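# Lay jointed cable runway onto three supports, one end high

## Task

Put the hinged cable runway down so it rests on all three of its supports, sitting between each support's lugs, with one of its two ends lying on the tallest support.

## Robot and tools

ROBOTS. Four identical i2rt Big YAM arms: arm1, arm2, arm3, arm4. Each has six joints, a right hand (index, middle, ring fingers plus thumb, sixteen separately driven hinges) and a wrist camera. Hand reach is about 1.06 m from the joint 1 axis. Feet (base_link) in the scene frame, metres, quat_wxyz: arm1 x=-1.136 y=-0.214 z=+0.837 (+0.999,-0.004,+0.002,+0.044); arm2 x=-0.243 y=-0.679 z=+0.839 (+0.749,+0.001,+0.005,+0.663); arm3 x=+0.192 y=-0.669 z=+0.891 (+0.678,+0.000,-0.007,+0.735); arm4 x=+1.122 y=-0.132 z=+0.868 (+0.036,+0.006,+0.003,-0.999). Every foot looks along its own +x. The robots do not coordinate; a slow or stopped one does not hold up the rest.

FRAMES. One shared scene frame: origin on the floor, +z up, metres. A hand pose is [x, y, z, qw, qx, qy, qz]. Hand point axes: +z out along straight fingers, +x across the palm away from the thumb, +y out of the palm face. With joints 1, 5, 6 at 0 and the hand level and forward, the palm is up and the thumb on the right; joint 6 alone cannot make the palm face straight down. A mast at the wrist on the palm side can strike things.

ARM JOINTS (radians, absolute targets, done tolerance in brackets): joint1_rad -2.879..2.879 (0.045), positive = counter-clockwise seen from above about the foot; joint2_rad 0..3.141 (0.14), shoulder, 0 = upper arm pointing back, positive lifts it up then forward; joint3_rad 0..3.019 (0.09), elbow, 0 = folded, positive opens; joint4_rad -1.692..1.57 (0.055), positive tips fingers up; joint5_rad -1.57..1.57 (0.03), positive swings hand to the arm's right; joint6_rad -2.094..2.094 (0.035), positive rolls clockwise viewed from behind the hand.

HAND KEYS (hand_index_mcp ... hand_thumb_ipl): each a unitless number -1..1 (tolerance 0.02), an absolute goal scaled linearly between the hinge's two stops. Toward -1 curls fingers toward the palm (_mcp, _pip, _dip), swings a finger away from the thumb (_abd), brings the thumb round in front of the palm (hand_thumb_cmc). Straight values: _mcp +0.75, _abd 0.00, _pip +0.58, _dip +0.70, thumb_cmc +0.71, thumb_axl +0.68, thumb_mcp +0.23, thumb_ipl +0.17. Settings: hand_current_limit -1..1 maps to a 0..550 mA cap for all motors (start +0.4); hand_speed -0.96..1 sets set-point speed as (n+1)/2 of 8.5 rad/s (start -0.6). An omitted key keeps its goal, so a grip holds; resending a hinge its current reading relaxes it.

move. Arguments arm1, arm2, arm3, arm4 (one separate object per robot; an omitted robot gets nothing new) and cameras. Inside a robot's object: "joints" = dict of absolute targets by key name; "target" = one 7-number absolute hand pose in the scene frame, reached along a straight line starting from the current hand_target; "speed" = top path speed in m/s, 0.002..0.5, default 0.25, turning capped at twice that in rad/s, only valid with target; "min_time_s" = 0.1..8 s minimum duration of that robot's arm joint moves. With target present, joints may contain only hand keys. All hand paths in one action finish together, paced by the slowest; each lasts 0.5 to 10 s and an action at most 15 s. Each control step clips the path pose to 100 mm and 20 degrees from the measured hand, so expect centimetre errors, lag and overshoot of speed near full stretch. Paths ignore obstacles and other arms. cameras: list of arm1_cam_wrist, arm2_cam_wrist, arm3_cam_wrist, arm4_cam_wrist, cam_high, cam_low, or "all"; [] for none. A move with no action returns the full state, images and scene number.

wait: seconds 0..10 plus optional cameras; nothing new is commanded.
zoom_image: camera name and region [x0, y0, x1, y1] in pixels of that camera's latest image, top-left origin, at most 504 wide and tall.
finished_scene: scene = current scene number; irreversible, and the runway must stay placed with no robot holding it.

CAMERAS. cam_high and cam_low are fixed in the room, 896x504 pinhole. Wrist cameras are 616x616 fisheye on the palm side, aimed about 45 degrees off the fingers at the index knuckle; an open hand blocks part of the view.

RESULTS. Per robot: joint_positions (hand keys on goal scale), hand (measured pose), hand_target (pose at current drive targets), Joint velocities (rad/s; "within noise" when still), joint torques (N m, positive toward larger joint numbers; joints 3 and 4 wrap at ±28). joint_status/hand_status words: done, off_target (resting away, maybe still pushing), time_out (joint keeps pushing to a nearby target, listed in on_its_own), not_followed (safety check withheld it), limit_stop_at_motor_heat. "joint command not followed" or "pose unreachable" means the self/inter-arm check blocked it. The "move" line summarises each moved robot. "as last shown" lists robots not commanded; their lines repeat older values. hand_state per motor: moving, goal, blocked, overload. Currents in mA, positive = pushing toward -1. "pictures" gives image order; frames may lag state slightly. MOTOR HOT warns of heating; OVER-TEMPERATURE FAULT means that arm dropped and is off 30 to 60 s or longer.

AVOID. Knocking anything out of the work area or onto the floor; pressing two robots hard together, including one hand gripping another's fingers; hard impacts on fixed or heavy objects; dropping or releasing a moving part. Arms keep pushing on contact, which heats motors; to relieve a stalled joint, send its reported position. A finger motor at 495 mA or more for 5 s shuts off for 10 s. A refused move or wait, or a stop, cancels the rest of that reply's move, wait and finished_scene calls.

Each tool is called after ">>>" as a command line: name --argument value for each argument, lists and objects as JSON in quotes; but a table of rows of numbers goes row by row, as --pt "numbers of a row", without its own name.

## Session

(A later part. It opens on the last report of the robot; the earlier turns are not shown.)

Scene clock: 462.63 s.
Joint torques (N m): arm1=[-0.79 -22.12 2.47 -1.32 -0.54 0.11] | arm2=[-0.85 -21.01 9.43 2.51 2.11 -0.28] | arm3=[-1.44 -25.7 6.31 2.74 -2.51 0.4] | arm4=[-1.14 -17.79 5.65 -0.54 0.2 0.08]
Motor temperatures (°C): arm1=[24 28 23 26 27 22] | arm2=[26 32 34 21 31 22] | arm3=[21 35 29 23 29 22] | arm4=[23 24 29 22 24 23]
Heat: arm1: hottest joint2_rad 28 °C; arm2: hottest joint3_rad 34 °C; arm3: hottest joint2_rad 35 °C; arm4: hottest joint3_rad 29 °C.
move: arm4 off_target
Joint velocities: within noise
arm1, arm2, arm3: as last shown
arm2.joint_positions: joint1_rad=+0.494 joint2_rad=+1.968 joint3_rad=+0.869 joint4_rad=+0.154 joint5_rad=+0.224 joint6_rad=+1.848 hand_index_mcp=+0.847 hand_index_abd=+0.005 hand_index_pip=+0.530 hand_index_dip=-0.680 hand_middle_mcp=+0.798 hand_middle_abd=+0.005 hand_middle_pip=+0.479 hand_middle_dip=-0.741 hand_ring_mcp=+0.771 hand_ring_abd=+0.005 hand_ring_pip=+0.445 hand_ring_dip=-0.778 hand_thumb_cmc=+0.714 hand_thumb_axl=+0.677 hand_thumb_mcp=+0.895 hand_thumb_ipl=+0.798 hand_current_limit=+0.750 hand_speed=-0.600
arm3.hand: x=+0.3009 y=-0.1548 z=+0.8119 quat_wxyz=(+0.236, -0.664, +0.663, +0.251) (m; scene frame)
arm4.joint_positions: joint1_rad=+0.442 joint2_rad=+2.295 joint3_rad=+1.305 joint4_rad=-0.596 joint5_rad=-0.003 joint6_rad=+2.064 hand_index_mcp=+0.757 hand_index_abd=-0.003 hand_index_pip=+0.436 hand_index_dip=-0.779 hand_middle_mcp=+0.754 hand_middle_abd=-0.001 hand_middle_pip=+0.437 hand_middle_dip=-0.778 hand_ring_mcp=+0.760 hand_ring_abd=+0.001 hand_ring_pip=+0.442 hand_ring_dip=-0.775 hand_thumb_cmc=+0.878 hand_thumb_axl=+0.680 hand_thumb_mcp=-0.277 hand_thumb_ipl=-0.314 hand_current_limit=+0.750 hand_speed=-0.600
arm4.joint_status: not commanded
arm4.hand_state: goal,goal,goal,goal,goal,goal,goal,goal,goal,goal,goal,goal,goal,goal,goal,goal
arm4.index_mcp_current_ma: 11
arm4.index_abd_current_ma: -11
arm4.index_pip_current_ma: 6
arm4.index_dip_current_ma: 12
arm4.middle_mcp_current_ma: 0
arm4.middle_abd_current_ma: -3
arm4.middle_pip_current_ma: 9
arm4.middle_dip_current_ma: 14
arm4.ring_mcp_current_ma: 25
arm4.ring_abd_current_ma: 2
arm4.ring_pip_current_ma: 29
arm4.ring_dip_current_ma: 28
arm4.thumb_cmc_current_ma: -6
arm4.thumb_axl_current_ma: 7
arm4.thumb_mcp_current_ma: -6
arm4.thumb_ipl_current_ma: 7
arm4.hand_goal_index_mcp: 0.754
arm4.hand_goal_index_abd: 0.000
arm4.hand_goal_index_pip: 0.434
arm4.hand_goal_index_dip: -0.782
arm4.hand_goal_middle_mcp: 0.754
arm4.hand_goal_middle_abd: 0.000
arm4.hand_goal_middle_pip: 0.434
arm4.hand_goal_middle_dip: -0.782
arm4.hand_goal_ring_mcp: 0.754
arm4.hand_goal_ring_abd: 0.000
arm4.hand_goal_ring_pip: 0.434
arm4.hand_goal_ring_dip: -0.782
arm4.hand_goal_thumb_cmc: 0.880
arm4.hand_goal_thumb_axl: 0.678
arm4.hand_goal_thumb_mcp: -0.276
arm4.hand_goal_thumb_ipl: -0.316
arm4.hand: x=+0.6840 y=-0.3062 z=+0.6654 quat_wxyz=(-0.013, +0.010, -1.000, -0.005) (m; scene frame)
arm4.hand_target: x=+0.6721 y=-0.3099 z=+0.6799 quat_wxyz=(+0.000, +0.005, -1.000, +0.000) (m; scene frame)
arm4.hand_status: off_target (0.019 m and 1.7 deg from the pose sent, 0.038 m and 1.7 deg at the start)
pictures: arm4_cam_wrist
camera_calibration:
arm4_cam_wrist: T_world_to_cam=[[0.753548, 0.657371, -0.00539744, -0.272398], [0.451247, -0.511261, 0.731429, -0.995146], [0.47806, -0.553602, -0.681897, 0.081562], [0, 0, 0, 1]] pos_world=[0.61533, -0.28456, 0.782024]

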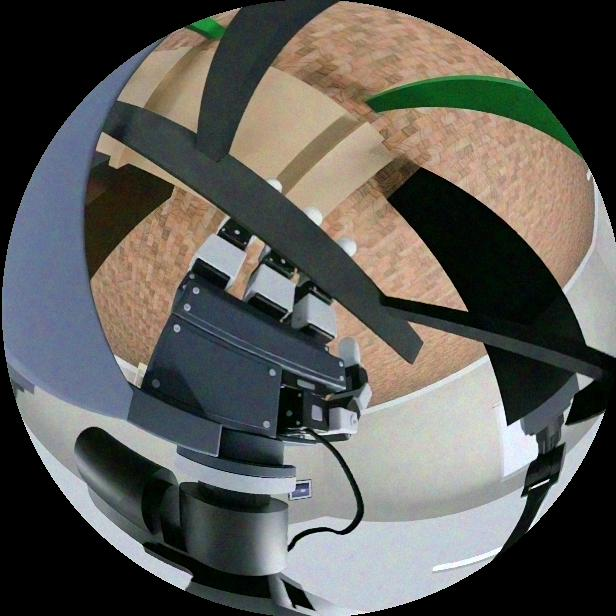

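>>> move --arm1 '{"target":[-0.655,-0.250,0.640,0.026,0,0.9997,0],"speed":0.05}' --arm4 '{"target":[0.676,-0.310,0.705,0.044,-0.005,0.999,0],"speed":0.05}' --cameras '["arm4_cam_wrist","arm1_cam_wrist"]'

Scene clock: 464.63 s.
Joint torques (N m): arm1=[-1.32 -23.18 1.4 -0.85 -1.18 0.19] | arm2=[-0.79 -21.13 9.5 2.52 2.11 -0.3] | arm3=[-1.38 -25.64 6.56 2.73 -2.67 0.4] | arm4=[-1.55 -19.31 6.28 -3.06 0.4 -0.02]
Motor temperatures (°C): arm1=[24 28 23 26 27 22] | arm2=[26 32 34 21 31 22] | arm3=[21 35 29 23 29 22] | arm4=[23 25 29 22 24 23]
Heat: arm1: hottest joint2_rad 28 °C; arm2: hottest joint3_rad 34 °C; arm3: hottest joint2_rad 35 °C; arm4: hottest joint3_rad 29 °C.
move: arm1 off_target; arm4 off_target
Joint velocities: within noise
arm1.joint_positions: joint1_rad=-0.354 joint2_rad=+2.314 joint3_rad=+1.084 joint4_rad=-0.351 joint5_rad=+0.005 joint6_rad=-1.849 hand_index_mcp=+0.777 hand_index_abd=+0.001 hand_index_pip=+0.481 hand_index_dip=-0.728 hand_middle_mcp=+0.791 hand_middle_abd=+0.009 hand_middle_pip=+0.474 hand_middle_dip=-0.717 hand_ring_mcp=+0.809 hand_ring_abd=+0.011 hand_ring_pip=+0.477 hand_ring_dip=-0.703 hand_thumb_cmc=+0.714 hand_thumb_axl=+0.677 hand_thumb_mcp=-0.276 hand_thumb_ipl=-0.314 hand_current_limit=+0.750 hand_speed=-0.600
arm1.joint_status: not commanded
arm1.hand_state: blocked,goal,blocked,blocked,blocked,goal,blocked,blocked,blocked,goal,blocked,blocked,goal,goal,goal,goal
arm1.index_mcp_current_ma: 27
arm1.index_abd_current_ma: 0
arm1.index_pip_current_ma: 73
arm1.index_dip_current_ma: 91
arm1.middle_mcp_current_ma: 55
arm1.middle_abd_current_ma: 4
arm1.middle_pip_current_ma: 57
arm1.middle_dip_current_ma: 125
arm1.ring_mcp_current_ma: 103
arm1.ring_abd_current_ma: 6
arm1.ring_pip_current_ma: 65
arm1.ring_dip_current_ma: 169
arm1.thumb_cmc_current_ma: 0
arm1.thumb_axl_current_ma: 0
arm1.thumb_mcp_current_ma: 0
arm1.thumb_ipl_current_ma: 1
arm1.hand_goal_index_mcp: 0.754
arm1.hand_goal_index_abd: 0.000
arm1.hand_goal_index_pip: 0.434
arm1.hand_goal_index_dip: -0.782
arm1.hand_goal_middle_mcp: 0.754
arm1.hand_goal_middle_abd: 0.000
arm1.hand_goal_middle_pip: 0.434
arm1.hand_goal_middle_dip: -0.782
arm1.hand_goal_ring_mcp: 0.754
arm1.hand_goal_ring_abd: 0.000
arm1.hand_goal_ring_pip: 0.434
arm1.hand_goal_ring_dip: -0.782
arm1.hand_goal_thumb_cmc: 0.714
arm1.hand_goal_thumb_axl: 0.678
arm1.hand_goal_thumb_mcp: -0.276
arm1.hand_goal_thumb_ipl: -0.316
arm1.hand: x=-0.6782 y=-0.2516 z=+0.5915 quat_wxyz=(-0.007, -0.006, +1.000, -0.005) (m; scene frame)
arm1.hand_target: x=-0.6559 y=-0.2496 z=+0.6361 quat_wxyz=(+0.026, -0.001, +1.000, +0.000) (m; scene frame)
arm1.hand_status: off_target (0.054 m and 3.9 deg from the pose sent, 0.065 m and 5.6 deg at the start)
arm2, arm3: as last shown
arm2.joint_positions: joint1_rad=+0.492 joint2_rad=+1.968 joint3_rad=+0.869 joint4_rad=+0.154 joint5_rad=+0.224 joint6_rad=+1.850 hand_index_mcp=+0.847 hand_index_abd=+0.015 hand_index_pip=+0.530 hand_index_dip=-0.696 hand_middle_mcp=+0.798 hand_middle_abd=+0.009 hand_middle_pip=+0.479 hand_middle_dip=-0.741 hand_ring_mcp=+0.771 hand_ring_abd=+0.007 hand_ring_pip=+0.444 hand_ring_dip=-0.778 hand_thumb_cmc=+0.714 hand_thumb_axl=+0.677 hand_thumb_mcp=+0.895 hand_thumb_ipl=+0.798 hand_current_limit=+0.750 hand_speed=-0.600
arm2.index_abd_current_ma: 20
arm2.index_dip_current_ma: 262
arm2.middle_abd_current_ma: 9
arm2.ring_abd_current_ma: 7
arm2.ring_pip_current_ma: 13
arm2.hand: x=-0.3201 y=-0.1730 z=+0.7393 quat_wxyz=(-0.228, +0.664, +0.675, +0.226) (m; scene frame)
arm3.joint_positions: joint1_rad=-0.555 joint2_rad=+2.011 joint3_rad=+0.829 joint4_rad=+0.235 joint5_rad=-0.319 joint6_rad=-1.936 hand_index_mcp=+0.800 hand_index_abd=-0.008 hand_index_pip=+0.475 hand_index_dip=-0.742 hand_middle_mcp=+0.825 hand_middle_abd=-0.019 hand_middle_pip=+0.508 hand_middle_dip=-0.706 hand_ring_mcp=+0.855 hand_ring_abd=-0.031 hand_ring_pip=+0.545 hand_ring_dip=-0.674 hand_thumb_cmc=+0.714 hand_thumb_axl=+0.677 hand_thumb_mcp=+0.221 hand_thumb_ipl=+0.168 hand_current_limit=+0.750 hand_speed=-0.600
arm3.index_mcp_current_ma: 52
arm3.ring_mcp_current_ma: 211
arm3.hand: x=+0.3014 y=-0.1562 z=+0.8108 quat_wxyz=(+0.236, -0.664, +0.664, +0.249) (m; scene frame)
arm3.hand_target: x=+0.3166 y=-0.1275 z=+0.8809 quat_wxyz=(+0.292, -0.645, +0.642, +0.292) (m; scene frame)
arm4.joint_positions: joint1_rad=+0.442 joint2_rad=+2.293 joint3_rad=+1.343 joint4_rad=-0.682 joint5_rad=-0.051 joint6_rad=+2.064 hand_index_mcp=+0.792 hand_index_abd=-0.010 hand_index_pip=+0.448 hand_index_dip=-0.753 hand_middle_mcp=+0.771 hand_middle_abd=-0.005 hand_middle_pip=+0.458 hand_middle_dip=-0.757 hand_ring_mcp=+0.767 hand_ring_abd=-0.003 hand_ring_pip=+0.448 hand_ring_dip=-0.770 hand_thumb_cmc=+0.878 hand_thumb_axl=+0.680 hand_thumb_mcp=-0.277 hand_thumb_ipl=-0.314 hand_current_limit=+0.750 hand_speed=-0.600
arm4.joint_status: not commanded
arm4.hand_state: blocked,goal,goal,blocked,goal,goal,blocked,blocked,goal,goal,goal,goal,goal,goal,goal,goal
arm4.index_mcp_current_ma: 172
arm4.index_abd_current_ma: -33
arm4.index_pip_current_ma: 57
arm4.index_dip_current_ma: 122
arm4.middle_mcp_current_ma: 74
arm4.middle_abd_current_ma: -17
arm4.middle_pip_current_ma: 98
arm4.middle_dip_current_ma: 104
arm4.ring_mcp_current_ma: 55
arm4.ring_abd_current_ma: -8
arm4.ring_pip_current_ma: 54
arm4.ring_dip_current_ma: 48
arm4.thumb_cmc_current_ma: -5
arm4.thumb_axl_current_ma: 7
arm4.thumb_mcp_current_ma: -6
arm4.thumb_ipl_current_ma: 7
arm4.hand_goal_index_mcp: 0.754
arm4.hand_goal_index_abd: 0.000
arm4.hand_goal_index_pip: 0.434
arm4.hand_goal_index_dip: -0.782
arm4.hand_goal_middle_mcp: 0.754
arm4.hand_goal_middle_abd: 0.000
arm4.hand_goal_middle_pip: 0.434
arm4.hand_goal_middle_dip: -0.782
arm4.hand_goal_ring_mcp: 0.754
arm4.hand_goal_ring_abd: 0.000
arm4.hand_goal_ring_pip: 0.434
arm4.hand_goal_ring_dip: -0.782
arm4.hand_goal_thumb_cmc: 0.880
arm4.hand_goal_thumb_axl: 0.678
arm4.hand_goal_thumb_mcp: -0.276
arm4.hand_goal_thumb_ipl: -0.316
arm4.hand: x=+0.6873 y=-0.3140 z=+0.6749 quat_wxyz=(-0.045, +0.009, -0.999, +0.005) (m; scene frame)
arm4.hand_target: x=+0.6764 y=-0.3099 z=+0.7038 quat_wxyz=(-0.043, +0.005, -0.999, +0.000) (m; scene frame)
arm4.hand_status: off_target (0.032 m and 0.8 deg from the pose sent, 0.041 m and 3.6 deg at the start)
pictures: arm1_cam_wrist, arm4_cam_wrist
camera_calibration:
arm1_cam_wrist: T_world_to_cam=[[0.812273, 0.583239, -0.00668814, 0.73636], [0.398008, -0.545849, 0.737319, -0.355469], [0.426382, -0.601566, -0.675512, 0.660373], [0, 0, 0, 1]] pos_world=[-0.738217, -0.226248, 0.713108]
arm4_cam_wrist: T_world_to_cam=[[0.754394, 0.655765, 0.0293651, -0.29426], [0.402671, -0.497636, 0.768255, -0.994825], [0.518408, -0.567742, -0.639471, 0.021321], [0, 0, 0, 1]] pos_world=[0.611522, -0.28999, 0.786554]

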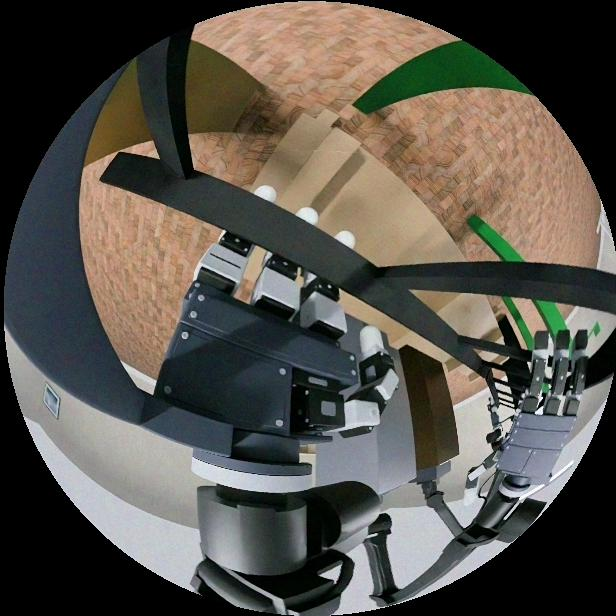

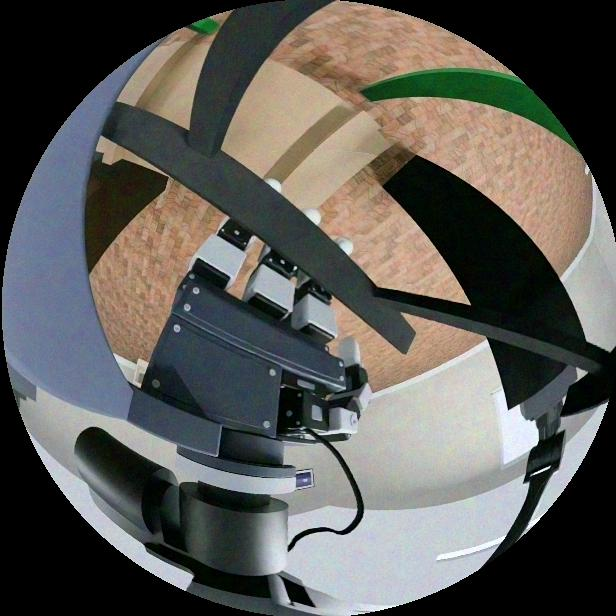

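>>> move --arm1 '{"target":[-0.655,-0.250,0.665,0.026,0,0.9997,0],"speed":0.05}' --arm4 '{"target":[0.674,-0.308,0.735,0.044,-0.005,0.999,0],"speed":0.05}' --cameras '["cam_high","cam_low"]'

Scene clock: 466.10 s.
Joint torques (N m): arm1=[-1.38 -23.88 2.22 -1.78 -1.58 0.22] | arm2=[-0.67 -20.72 9.36 2.52 1.95 -0.3] | arm3=[-1.32 -25.64 6.57 2.73 -2.71 0.41] | arm4=[-2.43 -22.53 5.68 -4.08 1.01 -0.04]
Motor temperatures (°C): arm1=[24 28 23 26 27 22] | arm2=[26 32 34 21 31 22] | arm3=[21 35 29 23 29 22] | arm4=[23 25 29 22 24 23]
Heat: arm1: hottest joint2_rad 28 °C; arm2: hottest joint3_rad 34 °C; arm3: hottest joint2_rad 35 °C; arm4: hottest joint3_rad 29 °C.
move: arm1 off_target; arm4 off_target
Joint velocities: within noise
arm1.joint_positions: joint1_rad=-0.354 joint2_rad=+2.266 joint3_rad=+1.064 joint4_rad=-0.372 joint5_rad=+0.015 joint6_rad=-1.852 hand_index_mcp=+0.793 hand_index_abd=+0.001 hand_index_pip=+0.495 hand_index_dip=-0.717 hand_middle_mcp=+0.804 hand_middle_abd=+0.009 hand_middle_pip=+0.485 hand_middle_dip=-0.713 hand_ring_mcp=+0.822 hand_ring_abd=+0.010 hand_ring_pip=+0.477 hand_ring_dip=-0.705 hand_thumb_cmc=+0.714 hand_thumb_axl=+0.677 hand_thumb_mcp=-0.276 hand_thumb_ipl=-0.314 hand_current_limit=+0.750 hand_speed=-0.600
arm1.joint_status: not commanded
arm1.hand_state: blocked,goal,blocked,blocked,blocked,goal,blocked,blocked,blocked,goal,blocked,blocked,goal,goal,goal,goal
arm1.index_mcp_current_ma: 61
arm1.index_abd_current_ma: 0
arm1.index_pip_current_ma: 111
arm1.index_dip_current_ma: 123
arm1.middle_mcp_current_ma: 90
arm1.middle_abd_current_ma: 4
arm1.middle_pip_current_ma: 83
arm1.middle_dip_current_ma: 137
arm1.ring_mcp_current_ma: 146
arm1.ring_abd_current_ma: 5
arm1.ring_pip_current_ma: 65
arm1.ring_dip_current_ma: 161
arm1.thumb_cmc_current_ma: 0
arm1.thumb_axl_current_ma: 0
arm1.thumb_mcp_current_ma: 0
arm1.thumb_ipl_current_ma: 1
arm1.hand_goal_index_mcp: 0.754
arm1.hand_goal_index_abd: 0.000
arm1.hand_goal_index_pip: 0.434
arm1.hand_goal_index_dip: -0.782
arm1.hand_goal_middle_mcp: 0.754
arm1.hand_goal_middle_abd: 0.000
arm1.hand_goal_middle_pip: 0.434
arm1.hand_goal_middle_dip: -0.782
arm1.hand_goal_ring_mcp: 0.754
arm1.hand_goal_ring_abd: 0.000
arm1.hand_goal_ring_pip: 0.434
arm1.hand_goal_ring_dip: -0.782
arm1.hand_goal_thumb_cmc: 0.714
arm1.hand_goal_thumb_axl: 0.678
arm1.hand_goal_thumb_mcp: -0.276
arm1.hand_goal_thumb_ipl: -0.316
arm1.hand: x=-0.6786 y=-0.2531 z=+0.6089 quat_wxyz=(-0.005, -0.007, +1.000, -0.011) (m; scene frame)
arm1.hand_target: x=-0.6561 y=-0.2496 z=+0.6598 quat_wxyz=(+0.026, -0.001, +1.000, +0.000) (m; scene frame)
arm1.hand_status: off_target (0.061 m and 3.9 deg from the pose sent, 0.077 m and 3.9 deg at the start)
arm2, arm3: as last shown
arm2.joint_positions: joint1_rad=+0.490 joint2_rad=+1.963 joint3_rad=+0.871 joint4_rad=+0.154 joint5_rad=+0.227 joint6_rad=+1.850 hand_index_mcp=+0.847 hand_index_abd=+0.015 hand_index_pip=+0.509 hand_index_dip=-0.725 hand_middle_mcp=+0.798 hand_middle_abd=+0.012 hand_middle_pip=+0.479 hand_middle_dip=-0.741 hand_ring_mcp=+0.771 hand_ring_abd=+0.005 hand_ring_pip=+0.449 hand_ring_dip=-0.771 hand_thumb_cmc=+0.714 hand_thumb_axl=+0.677 hand_thumb_mcp=+0.895 hand_thumb_ipl=+0.798 hand_current_limit=+0.750 hand_speed=-0.600
arm2.index_pip_current_ma: 213
arm2.index_dip_current_ma: 148
arm2.middle_abd_current_ma: 14
arm2.middle_dip_current_ma: 95
arm2.ring_abd_current_ma: 4
arm2.ring_pip_current_ma: 24
arm2.ring_dip_current_ma: 16
arm2.hand: x=-0.3194 y=-0.1703 z=+0.7429 quat_wxyz=(-0.230, +0.665, +0.673, +0.229) (m; scene frame)
arm2.hand_target: x=-0.3196 y=-0.1260 z=+0.8033 quat_wxyz=(-0.277, +0.651, +0.649, +0.279) (m; scene frame)
arm3.joint_positions: joint1_rad=-0.555 joint2_rad=+2.011 joint3_rad=+0.829 joint4_rad=+0.235 joint5_rad=-0.318 joint6_rad=-1.936 hand_index_mcp=+0.807 hand_index_abd=-0.005 hand_index_pip=+0.488 hand_index_dip=-0.722 hand_middle_mcp=+0.825 hand_middle_abd=-0.019 hand_middle_pip=+0.508 hand_middle_dip=-0.706 hand_ring_mcp=+0.852 hand_ring_abd=-0.031 hand_ring_pip=+0.533 hand_ring_dip=-0.694 hand_thumb_cmc=+0.714 hand_thumb_axl=+0.677 hand_thumb_mcp=+0.221 hand_thumb_ipl=+0.168 hand_current_limit=+0.750 hand_speed=-0.600
arm3.index_mcp_current_ma: 68
arm3.index_abd_current_ma: -1
arm3.index_pip_current_ma: 63
arm3.index_dip_current_ma: 75
arm3.ring_mcp_current_ma: 200
arm3.ring_pip_current_ma: 182
arm3.ring_dip_current_ma: 150
arm3.hand: x=+0.3015 y=-0.1562 z=+0.8107 quat_wxyz=(+0.236, -0.664, +0.665, +0.249) (m; scene frame)
arm4.joint_positions: joint1_rad=+0.442 joint2_rad=+2.272 joint3_rad=+1.349 joint4_rad=-0.706 joint5_rad=-0.066 joint6_rad=+2.064 hand_index_mcp=+0.812 hand_index_abd=-0.013 hand_index_pip=+0.457 hand_index_dip=-0.746 hand_middle_mcp=+0.787 hand_middle_abd=-0.007 hand_middle_pip=+0.467 hand_middle_dip=-0.753 hand_ring_mcp=+0.779 hand_ring_abd=-0.004 hand_ring_pip=+0.455 hand_ring_dip=-0.766 hand_thumb_cmc=+0.878 hand_thumb_axl=+0.680 hand_thumb_mcp=-0.277 hand_thumb_ipl=-0.314 hand_current_limit=+0.750 hand_speed=-0.600
arm4.joint_status: not commanded
arm4.hand_state: blocked,goal,blocked,blocked,blocked,goal,blocked,blocked,blocked,goal,blocked,goal,goal,goal,goal,goal
arm4.index_mcp_current_ma: 274
arm4.index_abd_current_ma: -45
arm4.index_pip_current_ma: 95
arm4.index_dip_current_ma: 152
arm4.middle_mcp_current_ma: 147
arm4.middle_abd_current_ma: -22
arm4.middle_pip_current_ma: 141
arm4.middle_dip_current_ma: 122
arm4.ring_mcp_current_ma: 112
arm4.ring_abd_current_ma: -11
arm4.ring_pip_current_ma: 86
arm4.ring_dip_current_ma: 63
arm4.thumb_cmc_current_ma: -5
arm4.thumb_axl_current_ma: 7
arm4.thumb_mcp_current_ma: -6
arm4.thumb_ipl_current_ma: 7
arm4.hand_goal_index_mcp: 0.754
arm4.hand_goal_index_abd: 0.000
arm4.hand_goal_index_pip: 0.434
arm4.hand_goal_index_dip: -0.782
arm4.hand_goal_middle_mcp: 0.754
arm4.hand_goal_middle_abd: 0.000
arm4.hand_goal_middle_pip: 0.434
arm4.hand_goal_middle_dip: -0.782
arm4.hand_goal_ring_mcp: 0.754
arm4.hand_goal_ring_abd: 0.000
arm4.hand_goal_ring_pip: 0.434
arm4.hand_goal_ring_dip: -0.782
arm4.hand_goal_thumb_cmc: 0.880
arm4.hand_goal_thumb_axl: 0.678
arm4.hand_goal_thumb_mcp: -0.276
arm4.hand_goal_thumb_ipl: -0.316
arm4.hand: x=+0.6858 y=-0.3181 z=+0.6859 quat_wxyz=(-0.048, +0.009, -0.999, +0.012) (m; scene frame)
arm4.hand_target: x=+0.6746 y=-0.3080 z=+0.7315 quat_wxyz=(-0.043, +0.005, -0.999, +0.000) (m; scene frame)
arm4.hand_status: off_target (0.052 m and 1.5 deg from the pose sent, 0.062 m and 0.7 deg at the start)
pictures: cam_high, cam_low

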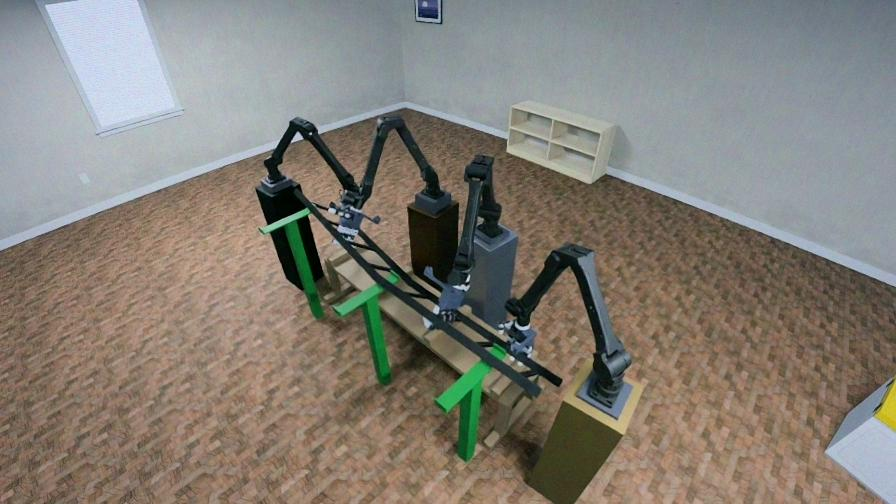

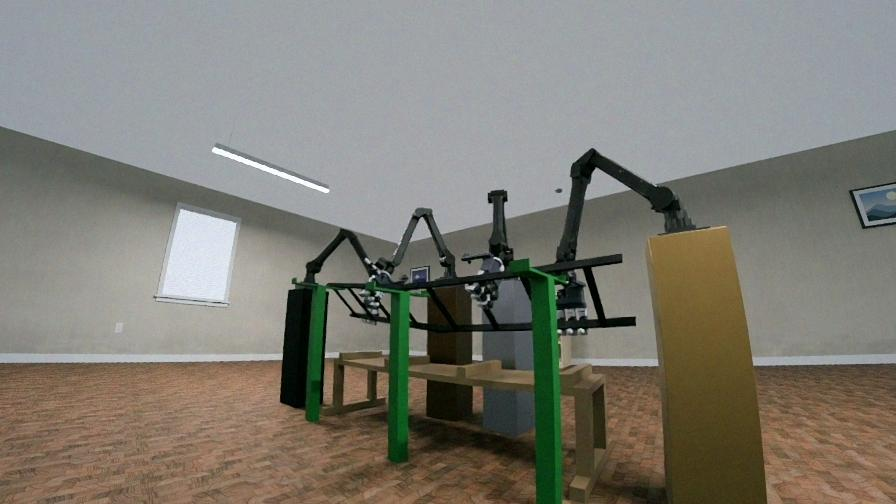

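>>> move --arm2 '{"target":[-0.3194,-0.132,0.765,-0.2242,0.6706,0.6706,0.2242],"speed":0.05}' --arm3 '{"target":[0.3165,-0.132,0.845,0.2486,-0.662,0.662,0.2486],"speed":0.05}' --cameras '["cam_low"]'

Scene clock: 471.50 s.
Joint torques (N m): arm1=[-1.32 -23.77 2.25 -1.77 -1.64 0.22] | arm2=[-0.09 -17.49 9.59 0.83 1.08 -0.08] | arm3=[-1.32 -21.6 7.2 1.09 -1.65 0.11] | arm4=[-2.67 -20.84 5.6 -3.38 1.58 -0.15]
Motor temperatures (°C): arm1=[24 28 23 26 28 22] | arm2=[26 32 33 21 31 22] | arm3=[21 35 29 23 29 22] | arm4=[23 25 29 22 24 23]
Heat: arm1: hottest joint2_rad 28 °C; arm2: hottest joint3_rad 33 °C; arm3: hottest joint2_rad 35 °C; arm4: hottest joint3_rad 29 °C.
move: arm2 off_target; arm3 off_target
Joint velocities: within noise
arm1, arm4: as last shown
arm1.joint_positions: joint1_rad=-0.354 joint2_rad=+2.264 joint3_rad=+1.064 joint4_rad=-0.372 joint5_rad=+0.017 joint6_rad=-1.852 hand_index_mcp=+0.801 hand_index_abd=+0.009 hand_index_pip=+0.501 hand_index_dip=-0.713 hand_middle_mcp=+0.809 hand_middle_abd=+0.010 hand_middle_pip=+0.488 hand_middle_dip=-0.713 hand_ring_mcp=+0.826 hand_ring_abd=+0.010 hand_ring_pip=+0.477 hand_ring_dip=-0.715 hand_thumb_cmc=+0.714 hand_thumb_axl=+0.677 hand_thumb_mcp=-0.276 hand_thumb_ipl=-0.314 hand_current_limit=+0.750 hand_speed=-0.600
arm1.index_mcp_current_ma: 81
arm1.index_abd_current_ma: 4
arm1.index_pip_current_ma: 128
arm1.index_dip_current_ma: 137
arm1.middle_mcp_current_ma: 104
arm1.middle_abd_current_ma: 5
arm1.middle_pip_current_ma: 91
arm1.ring_mcp_current_ma: 160
arm1.ring_dip_current_ma: 130
arm1.hand: x=-0.6782 y=-0.2535 z=+0.6094 quat_wxyz=(-0.005, -0.007, +1.000, -0.012) (m; scene frame)
arm2.joint_positions: joint1_rad=+0.470 joint2_rad=+1.989 joint3_rad=+0.943 joint4_rad=+0.035 joint5_rad=+0.193 joint6_rad=+1.850 hand_index_mcp=+0.847 hand_index_abd=+0.015 hand_index_pip=+0.509 hand_index_dip=-0.719 hand_middle_mcp=+0.795 hand_middle_abd=+0.012 hand_middle_pip=+0.475 hand_middle_dip=-0.746 hand_ring_mcp=+0.767 hand_ring_abd=+0.005 hand_ring_pip=+0.440 hand_ring_dip=-0.778 hand_thumb_cmc=+0.714 hand_thumb_axl=+0.677 hand_thumb_mcp=+0.895 hand_thumb_ipl=+0.798 hand_current_limit=+0.750 hand_speed=-0.600
arm2.joint_status: not commanded
arm2.hand_state: blocked,goal,blocked,blocked,blocked,goal,blocked,blocked,goal,goal,goal,goal,goal,goal,goal,goal
arm2.index_mcp_current_ma: 315
arm2.index_abd_current_ma: 20
arm2.index_pip_current_ma: 213
arm2.index_dip_current_ma: 171
arm2.middle_mcp_current_ma: 102
arm2.middle_abd_current_ma: 14
arm2.middle_pip_current_ma: 96
arm2.middle_dip_current_ma: 80
arm2.ring_mcp_current_ma: 21
arm2.ring_abd_current_ma: 4
arm2.ring_pip_current_ma: 6
arm2.ring_dip_current_ma: 4
arm2.thumb_cmc_current_ma: 0
arm2.thumb_axl_current_ma: 0
arm2.thumb_mcp_current_ma: -8
arm2.thumb_ipl_current_ma: -2
arm2.hand_goal_index_mcp: 0.754
arm2.hand_goal_index_abd: 0.000
arm2.hand_goal_index_pip: 0.434
arm2.hand_goal_index_dip: -0.782
arm2.hand_goal_middle_mcp: 0.754
arm2.hand_goal_middle_abd: 0.000
arm2.hand_goal_middle_pip: 0.434
arm2.hand_goal_middle_dip: -0.782
arm2.hand_goal_ring_mcp: 0.754
arm2.hand_goal_ring_abd: 0.000
arm2.hand_goal_ring_pip: 0.434
arm2.hand_goal_ring_dip: -0.782
arm2.hand_goal_thumb_cmc: 0.714
arm2.hand_goal_thumb_axl: 0.678
arm2.hand_goal_thumb_mcp: 0.900
arm2.hand_goal_thumb_ipl: 0.800
arm2.hand: x=-0.3175 y=-0.1616 z=+0.7359 quat_wxyz=(-0.204, +0.674, +0.681, +0.202) (m; scene frame)
arm2.hand_target: x=-0.3189 y=-0.1333 z=+0.7656 quat_wxyz=(-0.224, +0.671, +0.670, +0.224) (m; scene frame)
arm2.hand_status: off_target (0.042 m and 3.7 deg from the pose sent, 0.044 m and 1.1 deg at the start)
arm3.joint_positions: joint1_rad=-0.545 joint2_rad=+2.016 joint3_rad=+0.867 joint4_rad=+0.152 joint5_rad=-0.286 joint6_rad=-1.937 hand_index_mcp=+0.807 hand_index_abd=-0.001 hand_index_pip=+0.488 hand_index_dip=-0.723 hand_middle_mcp=+0.825 hand_middle_abd=-0.017 hand_middle_pip=+0.508 hand_middle_dip=-0.706 hand_ring_mcp=+0.851 hand_ring_abd=-0.027 hand_ring_pip=+0.532 hand_ring_dip=-0.694 hand_thumb_cmc=+0.714 hand_thumb_axl=+0.677 hand_thumb_mcp=+0.221 hand_thumb_ipl=+0.168 hand_current_limit=+0.750 hand_speed=-0.600
arm3.joint_status: not commanded
arm3.hand_state: blocked,goal,blocked,blocked,blocked,goal,blocked,blocked,blocked,blocked,blocked,blocked,goal,goal,goal,goal
arm3.index_mcp_current_ma: 68
arm3.index_abd_current_ma: 0
arm3.index_pip_current_ma: 63
arm3.index_dip_current_ma: 74
arm3.middle_mcp_current_ma: 113
arm3.middle_abd_current_ma: -6
arm3.middle_pip_current_ma: 109
arm3.middle_dip_current_ma: 115
arm3.ring_mcp_current_ma: 197
arm3.ring_abd_current_ma: -14
arm3.ring_pip_current_ma: 181
arm3.ring_dip_current_ma: 150
arm3.thumb_cmc_current_ma: 0
arm3.thumb_axl_current_ma: 0
arm3.thumb_mcp_current_ma: -1
arm3.thumb_ipl_current_ma: 0
arm3.hand_goal_index_mcp: 0.754
arm3.hand_goal_index_abd: 0.000
arm3.hand_goal_index_pip: 0.434
arm3.hand_goal_index_dip: -0.782
arm3.hand_goal_middle_mcp: 0.754
arm3.hand_goal_middle_abd: 0.000
arm3.hand_goal_middle_pip: 0.434
arm3.hand_goal_middle_dip: -0.782
arm3.hand_goal_ring_mcp: 0.754
arm3.hand_goal_ring_abd: 0.000
arm3.hand_goal_ring_pip: 0.434
arm3.hand_goal_ring_dip: -0.782
arm3.hand_goal_thumb_cmc: 0.714
arm3.hand_goal_thumb_axl: 0.678
arm3.hand_goal_thumb_mcp: 0.226
arm3.hand_goal_thumb_ipl: 0.168
arm3.hand: x=+0.3031 y=-0.1511 z=+0.8054 quat_wxyz=(+0.219, -0.668, +0.674, +0.229) (m; scene frame)
arm3.hand_target: x=+0.3159 y=-0.1328 z=+0.8442 quat_wxyz=(+0.249, -0.662, +0.662, +0.248) (m; scene frame)
arm3.hand_status: off_target (0.046 m and 4.4 deg from the pose sent, 0.045 m and 1.5 deg at the start)
arm4.joint_positions: joint1_rad=+0.449 joint2_rad=+2.253 joint3_rad=+1.352 joint4_rad=-0.723 joint5_rad=-0.079 joint6_rad=+2.074 hand_index_mcp=+0.820 hand_index_abd=-0.008 hand_index_pip=+0.459 hand_index_dip=-0.746 hand_middle_mcp=+0.793 hand_middle_abd=-0.005 hand_middle_pip=+0.474 hand_middle_dip=-0.746 hand_ring_mcp=+0.784 hand_ring_abd=-0.002 hand_ring_pip=+0.467 hand_ring_dip=-0.749 hand_thumb_cmc=+0.878 hand_thumb_axl=+0.680 hand_thumb_mcp=-0.277 hand_thumb_ipl=-0.314 hand_current_limit=+0.750 hand_speed=-0.600
arm4.hand_state: blocked,goal,blocked,blocked,blocked,goal,blocked,blocked,blocked,goal,blocked,blocked,goal,goal,goal,goal
arm4.index_mcp_current_ma: 312
arm4.index_abd_current_ma: -27
arm4.index_pip_current_ma: 104
arm4.middle_mcp_current_ma: 178
arm4.middle_abd_current_ma: -16
arm4.middle_pip_current_ma: 173
arm4.middle_dip_current_ma: 155
arm4.ring_mcp_current_ma: 132
arm4.ring_abd_current_ma: -6
arm4.ring_pip_current_ma: 137
arm4.ring_dip_current_ma: 139
arm4.hand: x=+0.6857 y=-0.3252 z=+0.6959 quat_wxyz=(-0.048, +0.007, -0.999, +0.019) (m; scene frame)
arm4.hand_target: x=+0.6748 y=-0.3081 z=+0.7314 quat_wxyz=(-0.043, +0.005, -0.999, +0.000) (m; scene frame)
pictures: cam_low

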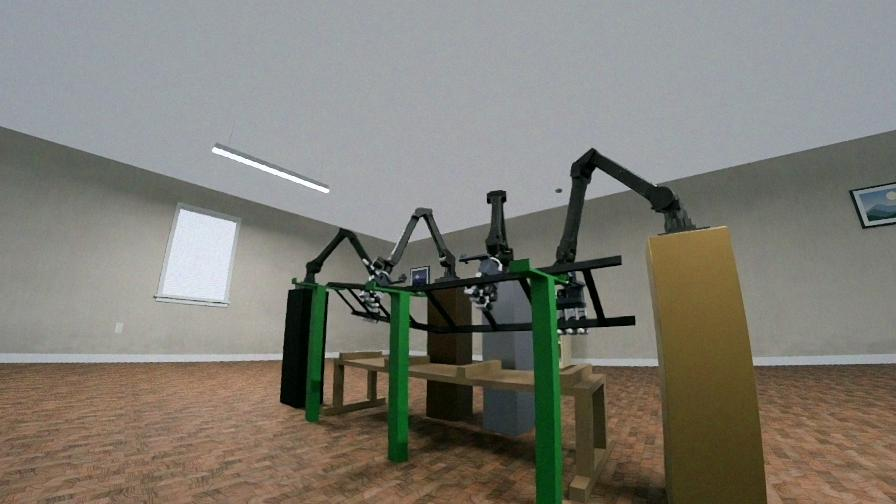

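>>> move --arm2 '{"target":[-0.3194,-0.132,0.735,-0.2053,0.6767,0.6767,0.2053],"speed":0.05}' --arm3 '{"target":[0.3165,-0.132,0.815,0.2309,-0.6683,0.6683,0.2309],"speed":0.05}' --arm4 '{"target":[0.674,-0.300,0.735,0.044,-0.005,0.999,0],"speed":0.05}' --cameras '["cam_low"]'

Scene clock: 472.83 s.
Joint torques (N m): arm1=[-1.38 -23.71 2.5 -1.78 -0.82 0.05] | arm2=[-0.21 -13.57 10.24 0.75 0.32 -0.11] | arm3=[-1.03 -16.85 8.27 0.98 -0.74 0.16] | arm4=[-3.49 -20.42 4.66 -3.14 1.5 -0.22]
Motor temperatures (°C): arm1=[24 28 23 26 28 22] | arm2=[26 32 33 21 30 22] | arm3=[21 35 29 23 29 22] | arm4=[23 25 29 22 24 23]
Heat: arm1: hottest joint2_rad 28 °C; arm2: hottest joint3_rad 33 °C; arm3: hottest joint2_rad 35 °C; arm4: hottest joint3_rad 29 °C.
move: arm2 off_target; arm3 off_target; arm4 off_target
Joint velocities: within noise
arm1: as last shown
arm1.joint_positions: joint1_rad=-0.354 joint2_rad=+2.264 joint3_rad=+1.060 joint4_rad=-0.372 joint5_rad=-0.004 joint6_rad=-1.835 hand_index_mcp=+0.801 hand_index_abd=+0.012 hand_index_pip=+0.501 hand_index_dip=-0.711 hand_middle_mcp=+0.809 hand_middle_abd=+0.013 hand_middle_pip=+0.491 hand_middle_dip=-0.713 hand_ring_mcp=+0.826 hand_ring_abd=+0.010 hand_ring_pip=+0.480 hand_ring_dip=-0.715 hand_thumb_cmc=+0.714 hand_thumb_axl=+0.677 hand_thumb_mcp=-0.276 hand_thumb_ipl=-0.314 hand_current_limit=+0.750 hand_speed=-0.600
arm1.index_mcp_current_ma: 82
arm1.index_abd_current_ma: 7
arm1.index_pip_current_ma: 129
arm1.index_dip_current_ma: 143
arm1.middle_abd_current_ma: 8
arm1.middle_pip_current_ma: 99
arm1.ring_pip_current_ma: 71
arm1.hand: x=-0.6778 y=-0.2499 z=+0.6106 quat_wxyz=(-0.003, +0.001, +1.000, -0.002) (m; scene frame)
arm1.hand_target: x=-0.6562 y=-0.2497 z=+0.6597 quat_wxyz=(+0.026, -0.001, +1.000, +0.000) (m; scene frame)
arm2.joint_positions: joint1_rad=+0.465 joint2_rad=+2.010 joint3_rad=+0.974 joint4_rad=+0.016 joint5_rad=+0.191 joint6_rad=+1.860 hand_index_mcp=+0.836 hand_index_abd=+0.015 hand_index_pip=+0.504 hand_index_dip=-0.720 hand_middle_mcp=+0.786 hand_middle_abd=+0.011 hand_middle_pip=+0.471 hand_middle_dip=-0.747 hand_ring_mcp=+0.762 hand_ring_abd=+0.005 hand_ring_pip=+0.437 hand_ring_dip=-0.778 hand_thumb_cmc=+0.714 hand_thumb_axl=+0.677 hand_thumb_mcp=+0.895 hand_thumb_ipl=+0.798 hand_current_limit=+0.750 hand_speed=-0.600
arm2.joint_status: not commanded
arm2.hand_state: blocked,goal,blocked,blocked,blocked,goal,blocked,blocked,goal,goal,goal,goal,goal,goal,goal,goal
arm2.index_mcp_current_ma: 263
arm2.index_abd_current_ma: 20
arm2.index_pip_current_ma: 197
arm2.index_dip_current_ma: 168
arm2.middle_mcp_current_ma: 73
arm2.middle_abd_current_ma: 14
arm2.middle_pip_current_ma: 83
arm2.middle_dip_current_ma: 76
arm2.ring_mcp_current_ma: 11
arm2.ring_abd_current_ma: 4
arm2.ring_pip_current_ma: 3
arm2.ring_dip_current_ma: 4
arm2.thumb_cmc_current_ma: 0
arm2.thumb_axl_current_ma: 0
arm2.thumb_mcp_current_ma: -8
arm2.thumb_ipl_current_ma: -2
arm2.hand_goal_index_mcp: 0.754
arm2.hand_goal_index_abd: 0.000
arm2.hand_goal_index_pip: 0.434
arm2.hand_goal_index_dip: -0.782
arm2.hand_goal_middle_mcp: 0.754
arm2.hand_goal_middle_abd: 0.000
arm2.hand_goal_middle_pip: 0.434
arm2.hand_goal_middle_dip: -0.782
arm2.hand_goal_ring_mcp: 0.754
arm2.hand_goal_ring_abd: 0.000
arm2.hand_goal_ring_pip: 0.434
arm2.hand_goal_ring_dip: -0.782
arm2.hand_goal_thumb_cmc: 0.714
arm2.hand_goal_thumb_axl: 0.678
arm2.hand_goal_thumb_mcp: 0.900
arm2.hand_goal_thumb_ipl: 0.800
arm2.hand: x=-0.3185 y=-0.1542 z=+0.7321 quat_wxyz=(-0.201, +0.679, +0.678, +0.199) (m; scene frame)
arm2.hand_target: x=-0.3192 y=-0.1328 z=+0.7358 quat_wxyz=(-0.206, +0.676, +0.677, +0.206) (m; scene frame)
arm2.hand_status: off_target (0.022 m and 0.9 deg from the pose sent, 0.030 m and 0.8 deg at the start)
arm3.joint_positions: joint1_rad=-0.544 joint2_rad=+2.026 joint3_rad=+0.885 joint4_rad=+0.139 joint5_rad=-0.284 joint6_rad=-1.952 hand_index_mcp=+0.800 hand_index_abd=+0.004 hand_index_pip=+0.481 hand_index_dip=-0.728 hand_middle_mcp=+0.811 hand_middle_abd=-0.013 hand_middle_pip=+0.501 hand_middle_dip=-0.707 hand_ring_mcp=+0.828 hand_ring_abd=-0.025 hand_ring_pip=+0.521 hand_ring_dip=-0.696 hand_thumb_cmc=+0.714 hand_thumb_axl=+0.677 hand_thumb_mcp=+0.221 hand_thumb_ipl=+0.168 hand_current_limit=+0.750 hand_speed=-0.600
arm3.joint_status: not commanded
arm3.hand_state: blocked,goal,blocked,blocked,blocked,goal,blocked,blocked,blocked,blocked,blocked,blocked,goal,goal,goal,goal
arm3.index_mcp_current_ma: 52
arm3.index_abd_current_ma: 0
arm3.index_pip_current_ma: 49
arm3.index_dip_current_ma: 63
arm3.middle_mcp_current_ma: 76
arm3.middle_abd_current_ma: -4
arm3.middle_pip_current_ma: 91
arm3.middle_dip_current_ma: 112
arm3.ring_mcp_current_ma: 122
arm3.ring_abd_current_ma: -12
arm3.ring_pip_current_ma: 147
arm3.ring_dip_current_ma: 145
arm3.thumb_cmc_current_ma: 0
arm3.thumb_axl_current_ma: 0
arm3.thumb_mcp_current_ma: -1
arm3.thumb_ipl_current_ma: 0
arm3.hand_goal_index_mcp: 0.754
arm3.hand_goal_index_abd: 0.000
arm3.hand_goal_index_pip: 0.434
arm3.hand_goal_index_dip: -0.782
arm3.hand_goal_middle_mcp: 0.754
arm3.hand_goal_middle_abd: 0.000
arm3.hand_goal_middle_pip: 0.434
arm3.hand_goal_middle_dip: -0.782
arm3.hand_goal_ring_mcp: 0.754
arm3.hand_goal_ring_abd: 0.000
arm3.hand_goal_ring_pip: 0.434
arm3.hand_goal_ring_dip: -0.782
arm3.hand_goal_thumb_cmc: 0.714
arm3.hand_goal_thumb_axl: 0.678
arm3.hand_goal_thumb_mcp: 0.226
arm3.hand_goal_thumb_ipl: 0.168
arm3.hand: x=+0.3047 y=-0.1476 z=+0.8030 quat_wxyz=(+0.219, -0.674, +0.669, +0.226) (m; scene frame)
arm3.hand_target: x=+0.3164 y=-0.1326 z=+0.8154 quat_wxyz=(+0.231, -0.668, +0.668, +0.231) (m; scene frame)
arm3.hand_status: off_target (0.023 m and 1.7 deg from the pose sent, 0.025 m and 1.5 deg at the start)
arm4.joint_positions: joint1_rad=+0.449 joint2_rad=+2.247 joint3_rad=+1.352 joint4_rad=-0.728 joint5_rad=-0.078 joint6_rad=+2.074 hand_index_mcp=+0.820 hand_index_abd=-0.004 hand_index_pip=+0.459 hand_index_dip=-0.746 hand_middle_mcp=+0.794 hand_middle_abd=-0.005 hand_middle_pip=+0.475 hand_middle_dip=-0.745 hand_ring_mcp=+0.784 hand_ring_abd=-0.001 hand_ring_pip=+0.467 hand_ring_dip=-0.747 hand_thumb_cmc=+0.878 hand_thumb_axl=+0.680 hand_thumb_mcp=-0.277 hand_thumb_ipl=-0.314 hand_current_limit=+0.750 hand_speed=-0.600
arm4.joint_status: not commanded
arm4.hand_state: blocked,goal,blocked,blocked,blocked,goal,blocked,blocked,blocked,goal,blocked,blocked,goal,goal,goal,goal
arm4.index_mcp_current_ma: 316
arm4.index_abd_current_ma: -14
arm4.index_pip_current_ma: 104
arm4.index_dip_current_ma: 152
arm4.middle_mcp_current_ma: 181
arm4.middle_abd_current_ma: -15
arm4.middle_pip_current_ma: 175
arm4.middle_dip_current_ma: 159
arm4.ring_mcp_current_ma: 132
arm4.ring_abd_current_ma: -4
arm4.ring_pip_current_ma: 141
arm4.ring_dip_current_ma: 150
arm4.thumb_cmc_current_ma: -5
arm4.thumb_axl_current_ma: 7
arm4.thumb_mcp_current_ma: -6
arm4.thumb_ipl_current_ma: 7
arm4.hand_goal_index_mcp: 0.754
arm4.hand_goal_index_abd: 0.000
arm4.hand_goal_index_pip: 0.434
arm4.hand_goal_index_dip: -0.782
arm4.hand_goal_middle_mcp: 0.754
arm4.hand_goal_middle_abd: 0.000
arm4.hand_goal_middle_pip: 0.434
arm4.hand_goal_middle_dip: -0.782
arm4.hand_goal_ring_mcp: 0.754
arm4.hand_goal_ring_abd: 0.000
arm4.hand_goal_ring_pip: 0.434
arm4.hand_goal_ring_dip: -0.782
arm4.hand_goal_thumb_cmc: 0.880
arm4.hand_goal_thumb_axl: 0.678
arm4.hand_goal_thumb_mcp: -0.276
arm4.hand_goal_thumb_ipl: -0.316
arm4.hand: x=+0.6850 y=-0.3253 z=+0.6990 quat_wxyz=(-0.047, +0.007, -0.999, +0.019) (m; scene frame)
arm4.hand_target: x=+0.6749 y=-0.3009 z=+0.7323 quat_wxyz=(-0.044, +0.005, -0.999, +0.000) (m; scene frame)
arm4.hand_status: off_target (0.045 m and 2.2 deg from the pose sent, 0.048 m and 2.3 deg at the start)
pictures: cam_low

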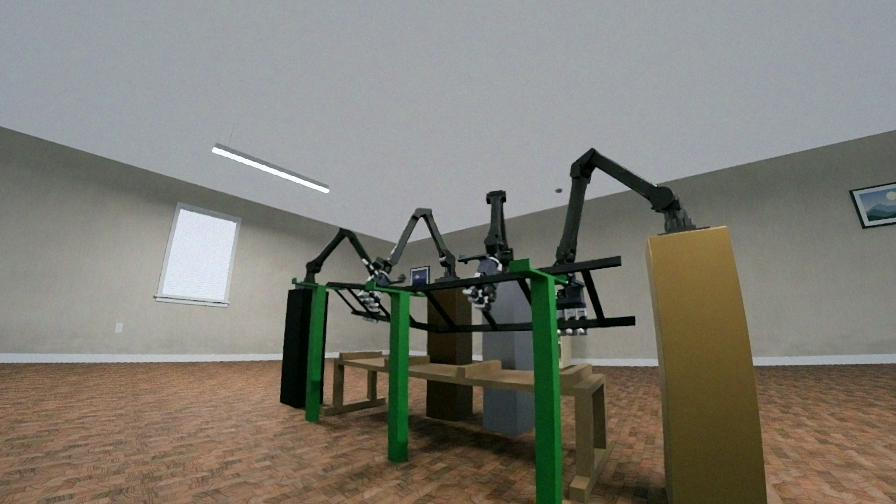

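>>> move --arm2 '{"target":[-0.3194,-0.134,0.705,-0.1979,0.6788,0.6788,0.1979],"speed":0.05}' --arm3 '{"target":[0.3165,-0.134,0.79,0.2187,-0.6724,0.6724,0.2187],"speed":0.05}' --cameras '["arm2_cam_wrist","arm3_cam_wrist"]'

Scene clock: 474.17 s.
Joint torques (N m): arm1=[-1.96 -23.65 2.82 -1.78 -0.39 -0.11] | arm2=[-0.26 -10.05 9.77 1.72 -0.09 -0.18] | arm3=[-0.79 -14.68 7.64 1.11 -0.36 0.11] | arm4=[-4.13 -19.96 4.74 -2.91 1.48 -0.21]
Motor temperatures (°C): arm1=[24 28 23 26 28 22] | arm2=[26 32 33 21 30 22] | arm3=[21 35 29 23 28 22] | arm4=[23 25 29 22 24 23]
Heat: arm1: hottest joint2_rad 28 °C; arm2: hottest joint3_rad 33 °C; arm3: hottest joint2_rad 35 °C; arm4: hottest joint3_rad 29 °C.
move: arm2 off_target; arm3 off_target
Joint velocities: within noise
arm1, arm4: as last shown
arm1.joint_positions: joint1_rad=-0.347 joint2_rad=+2.264 joint3_rad=+1.057 joint4_rad=-0.372 joint5_rad=-0.014 joint6_rad=-1.818 hand_index_mcp=+0.801 hand_index_abd=+0.013 hand_index_pip=+0.501 hand_index_dip=-0.711 hand_middle_mcp=+0.809 hand_middle_abd=+0.014 hand_middle_pip=+0.497 hand_middle_dip=-0.712 hand_ring_mcp=+0.826 hand_ring_abd=+0.010 hand_ring_pip=+0.491 hand_ring_dip=-0.709 hand_thumb_cmc=+0.714 hand_thumb_axl=+0.677 hand_thumb_mcp=-0.276 hand_thumb_ipl=-0.314 hand_current_limit=+0.750 hand_speed=-0.600
arm1.middle_abd_current_ma: 9
arm1.middle_pip_current_ma: 118
arm1.middle_dip_current_ma: 141
arm1.ring_mcp_current_ma: 159
arm1.ring_pip_current_ma: 101
arm1.ring_dip_current_ma: 148
arm1.hand: x=-0.6779 y=-0.2447 z=+0.6110 quat_wxyz=(-0.004, +0.006, +1.000, +0.004) (m; scene frame)
arm1.hand_target: x=-0.6560 y=-0.2498 z=+0.6598 quat_wxyz=(+0.026, -0.001, +1.000, +0.000) (m; scene frame)
arm2.joint_positions: joint1_rad=+0.465 joint2_rad=+2.033 joint3_rad=+0.991 joint4_rad=+0.030 joint5_rad=+0.193 joint6_rad=+1.870 hand_index_mcp=+0.813 hand_index_abd=+0.015 hand_index_pip=+0.479 hand_index_dip=-0.749 hand_middle_mcp=+0.768 hand_middle_abd=+0.011 hand_middle_pip=+0.454 hand_middle_dip=-0.762 hand_ring_mcp=+0.752 hand_ring_abd=+0.005 hand_ring_pip=+0.437 hand_ring_dip=-0.778 hand_thumb_cmc=+0.714 hand_thumb_axl=+0.677 hand_thumb_mcp=+0.895 hand_thumb_ipl=+0.798 hand_current_limit=+0.750 hand_speed=-0.600
arm2.joint_status: not commanded
arm2.hand_state: blocked,goal,blocked,blocked,goal,goal,blocked,blocked,goal,goal,goal,goal,goal,goal,goal,goal
arm2.index_mcp_current_ma: 170
arm2.index_abd_current_ma: 20
arm2.index_pip_current_ma: 106
arm2.index_dip_current_ma: 71
arm2.middle_mcp_current_ma: 24
arm2.middle_abd_current_ma: 14
arm2.middle_pip_current_ma: 36
arm2.middle_dip_current_ma: 36
arm2.ring_mcp_current_ma: -2
arm2.ring_abd_current_ma: 4
arm2.ring_pip_current_ma: 2
arm2.ring_dip_current_ma: 4
arm2.thumb_cmc_current_ma: 0
arm2.thumb_axl_current_ma: 0
arm2.thumb_mcp_current_ma: -8
arm2.thumb_ipl_current_ma: -2
arm2.hand_goal_index_mcp: 0.754
arm2.hand_goal_index_abd: 0.000
arm2.hand_goal_index_pip: 0.434
arm2.hand_goal_index_dip: -0.782
arm2.hand_goal_middle_mcp: 0.754
arm2.hand_goal_middle_abd: 0.000
arm2.hand_goal_middle_pip: 0.434
arm2.hand_goal_middle_dip: -0.782
arm2.hand_goal_ring_mcp: 0.754
arm2.hand_goal_ring_abd: 0.000
arm2.hand_goal_ring_pip: 0.434
arm2.hand_goal_ring_dip: -0.782
arm2.hand_goal_thumb_cmc: 0.714
arm2.hand_goal_thumb_axl: 0.678
arm2.hand_goal_thumb_mcp: 0.900
arm2.hand_goal_thumb_ipl: 0.800
arm2.hand: x=-0.3207 y=-0.1485 z=+0.7258 quat_wxyz=(-0.205, +0.682, +0.673, +0.201) (m; scene frame)
arm2.hand_target: x=-0.3192 y=-0.1356 z=+0.7060 quat_wxyz=(-0.198, +0.679, +0.679, +0.198) (m; scene frame)
arm2.hand_status: off_target (0.025 m and 1.1 deg from the pose sent, 0.034 m and 0.4 deg at the start)
arm3.joint_positions: joint1_rad=-0.544 joint2_rad=+2.055 joint3_rad=+0.911 joint4_rad=+0.139 joint5_rad=-0.277 joint6_rad=-1.952 hand_index_mcp=+0.756 hand_index_abd=+0.001 hand_index_pip=+0.437 hand_index_dip=-0.778 hand_middle_mcp=+0.758 hand_middle_abd=+0.000 hand_middle_pip=+0.441 hand_middle_dip=-0.774 hand_ring_mcp=+0.766 hand_ring_abd=-0.007 hand_ring_pip=+0.455 hand_ring_dip=-0.758 hand_thumb_cmc=+0.714 hand_thumb_axl=+0.677 hand_thumb_mcp=+0.221 hand_thumb_ipl=+0.168 hand_current_limit=+0.750 hand_speed=-0.600
arm3.joint_status: not commanded
arm3.hand_state: goal,goal,goal,goal,goal,goal,goal,goal,goal,goal,blocked,blocked,goal,goal,goal,goal
arm3.index_mcp_current_ma: 0
arm3.index_abd_current_ma: 0
arm3.index_pip_current_ma: 0
arm3.index_dip_current_ma: 1
arm3.middle_mcp_current_ma: 1
arm3.middle_abd_current_ma: 0
arm3.middle_pip_current_ma: 2
arm3.middle_dip_current_ma: 2
arm3.ring_mcp_current_ma: 5
arm3.ring_abd_current_ma: -1
arm3.ring_pip_current_ma: 12
arm3.ring_dip_current_ma: 15
arm3.thumb_cmc_current_ma: 0
arm3.thumb_axl_current_ma: 0
arm3.thumb_mcp_current_ma: -1
arm3.thumb_ipl_current_ma: 0
arm3.hand_goal_index_mcp: 0.754
arm3.hand_goal_index_abd: 0.000
arm3.hand_goal_index_pip: 0.434
arm3.hand_goal_index_dip: -0.782
arm3.hand_goal_middle_mcp: 0.754
arm3.hand_goal_middle_abd: 0.000
arm3.hand_goal_middle_pip: 0.434
arm3.hand_goal_middle_dip: -0.782
arm3.hand_goal_ring_mcp: 0.754
arm3.hand_goal_ring_abd: 0.000
arm3.hand_goal_ring_pip: 0.434
arm3.hand_goal_ring_dip: -0.782
arm3.hand_goal_thumb_cmc: 0.714
arm3.hand_goal_thumb_axl: 0.678
arm3.hand_goal_thumb_mcp: 0.226
arm3.hand_goal_thumb_ipl: 0.168
arm3.hand: x=+0.3090 y=-0.1410 z=+0.7950 quat_wxyz=(+0.218, -0.673, +0.670, +0.222) (m; scene frame)
arm3.hand_target: x=+0.3165 y=-0.1343 z=+0.7903 quat_wxyz=(+0.219, -0.672, +0.672, +0.219) (m; scene frame)
arm3.hand_status: off_target (0.011 m and 0.5 deg from the pose sent, 0.022 m and 0.9 deg at the start)
arm4.joint_positions: joint1_rad=+0.449 joint2_rad=+2.239 joint3_rad=+1.352 joint4_rad=-0.732 joint5_rad=-0.078 joint6_rad=+2.074 hand_index_mcp=+0.820 hand_index_abd=-0.003 hand_index_pip=+0.459 hand_index_dip=-0.751 hand_middle_mcp=+0.794 hand_middle_abd=-0.005 hand_middle_pip=+0.475 hand_middle_dip=-0.745 hand_ring_mcp=+0.785 hand_ring_abd=-0.003 hand_ring_pip=+0.467 hand_ring_dip=-0.747 hand_thumb_cmc=+0.878 hand_thumb_axl=+0.680 hand_thumb_mcp=-0.277 hand_thumb_ipl=-0.314 hand_current_limit=+0.750 hand_speed=-0.600
arm4.index_abd_current_ma: -8
arm4.index_dip_current_ma: 129
arm4.middle_mcp_current_ma: 184
arm4.ring_mcp_current_ma: 138
arm4.ring_abd_current_ma: -9
arm4.hand: x=+0.6837 y=-0.3259 z=+0.7028 quat_wxyz=(-0.046, +0.008, -0.999, +0.019) (m; scene frame)
arm4.hand_target: x=+0.6749 y=-0.3009 z=+0.7324 quat_wxyz=(-0.044, +0.005, -0.999, +0.000) (m; scene frame)
pictures: arm2_cam_wrist, arm3_cam_wrist
camera_calibration:
arm2_cam_wrist: T_world_to_cam=[[0.594727, -0.690595, -0.411557, 0.418648], [-0.60278, -0.72179, 0.340111, -0.58566], [-0.531937, 0.045805, -0.845544, 0.577285], [0, 0, 0, 1]] pos_world=[-0.294926, -0.16005, 0.859607]
arm3_cam_wrist: T_world_to_cam=[[-0.612521, 0.636402, 0.46884, -0.0588006], [0.559854, -0.0694349, 0.825677, -0.883028], [0.558017, 0.768226, -0.313762, 0.314184], [0, 0, 0, 1]] pos_world=[0.28303, -0.265256, 0.855243]

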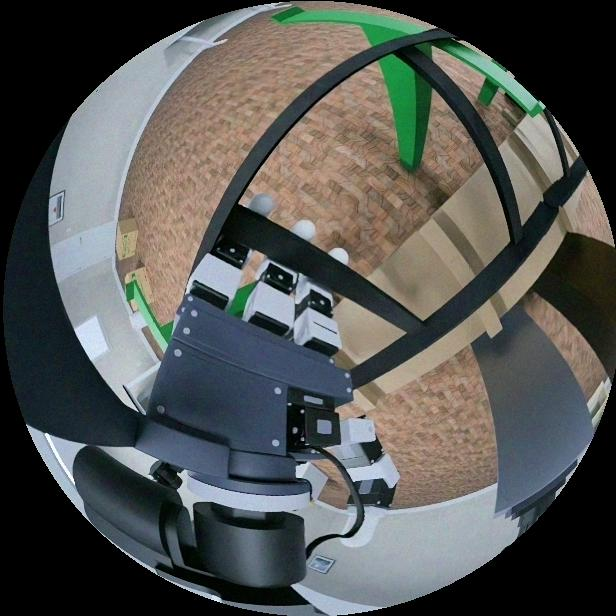

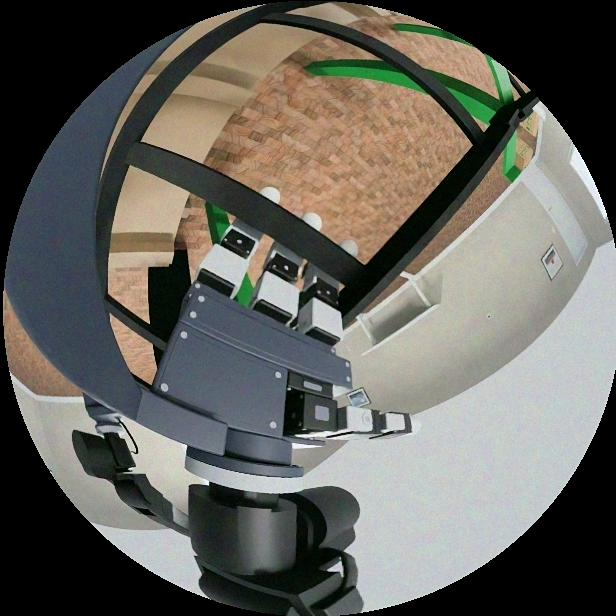

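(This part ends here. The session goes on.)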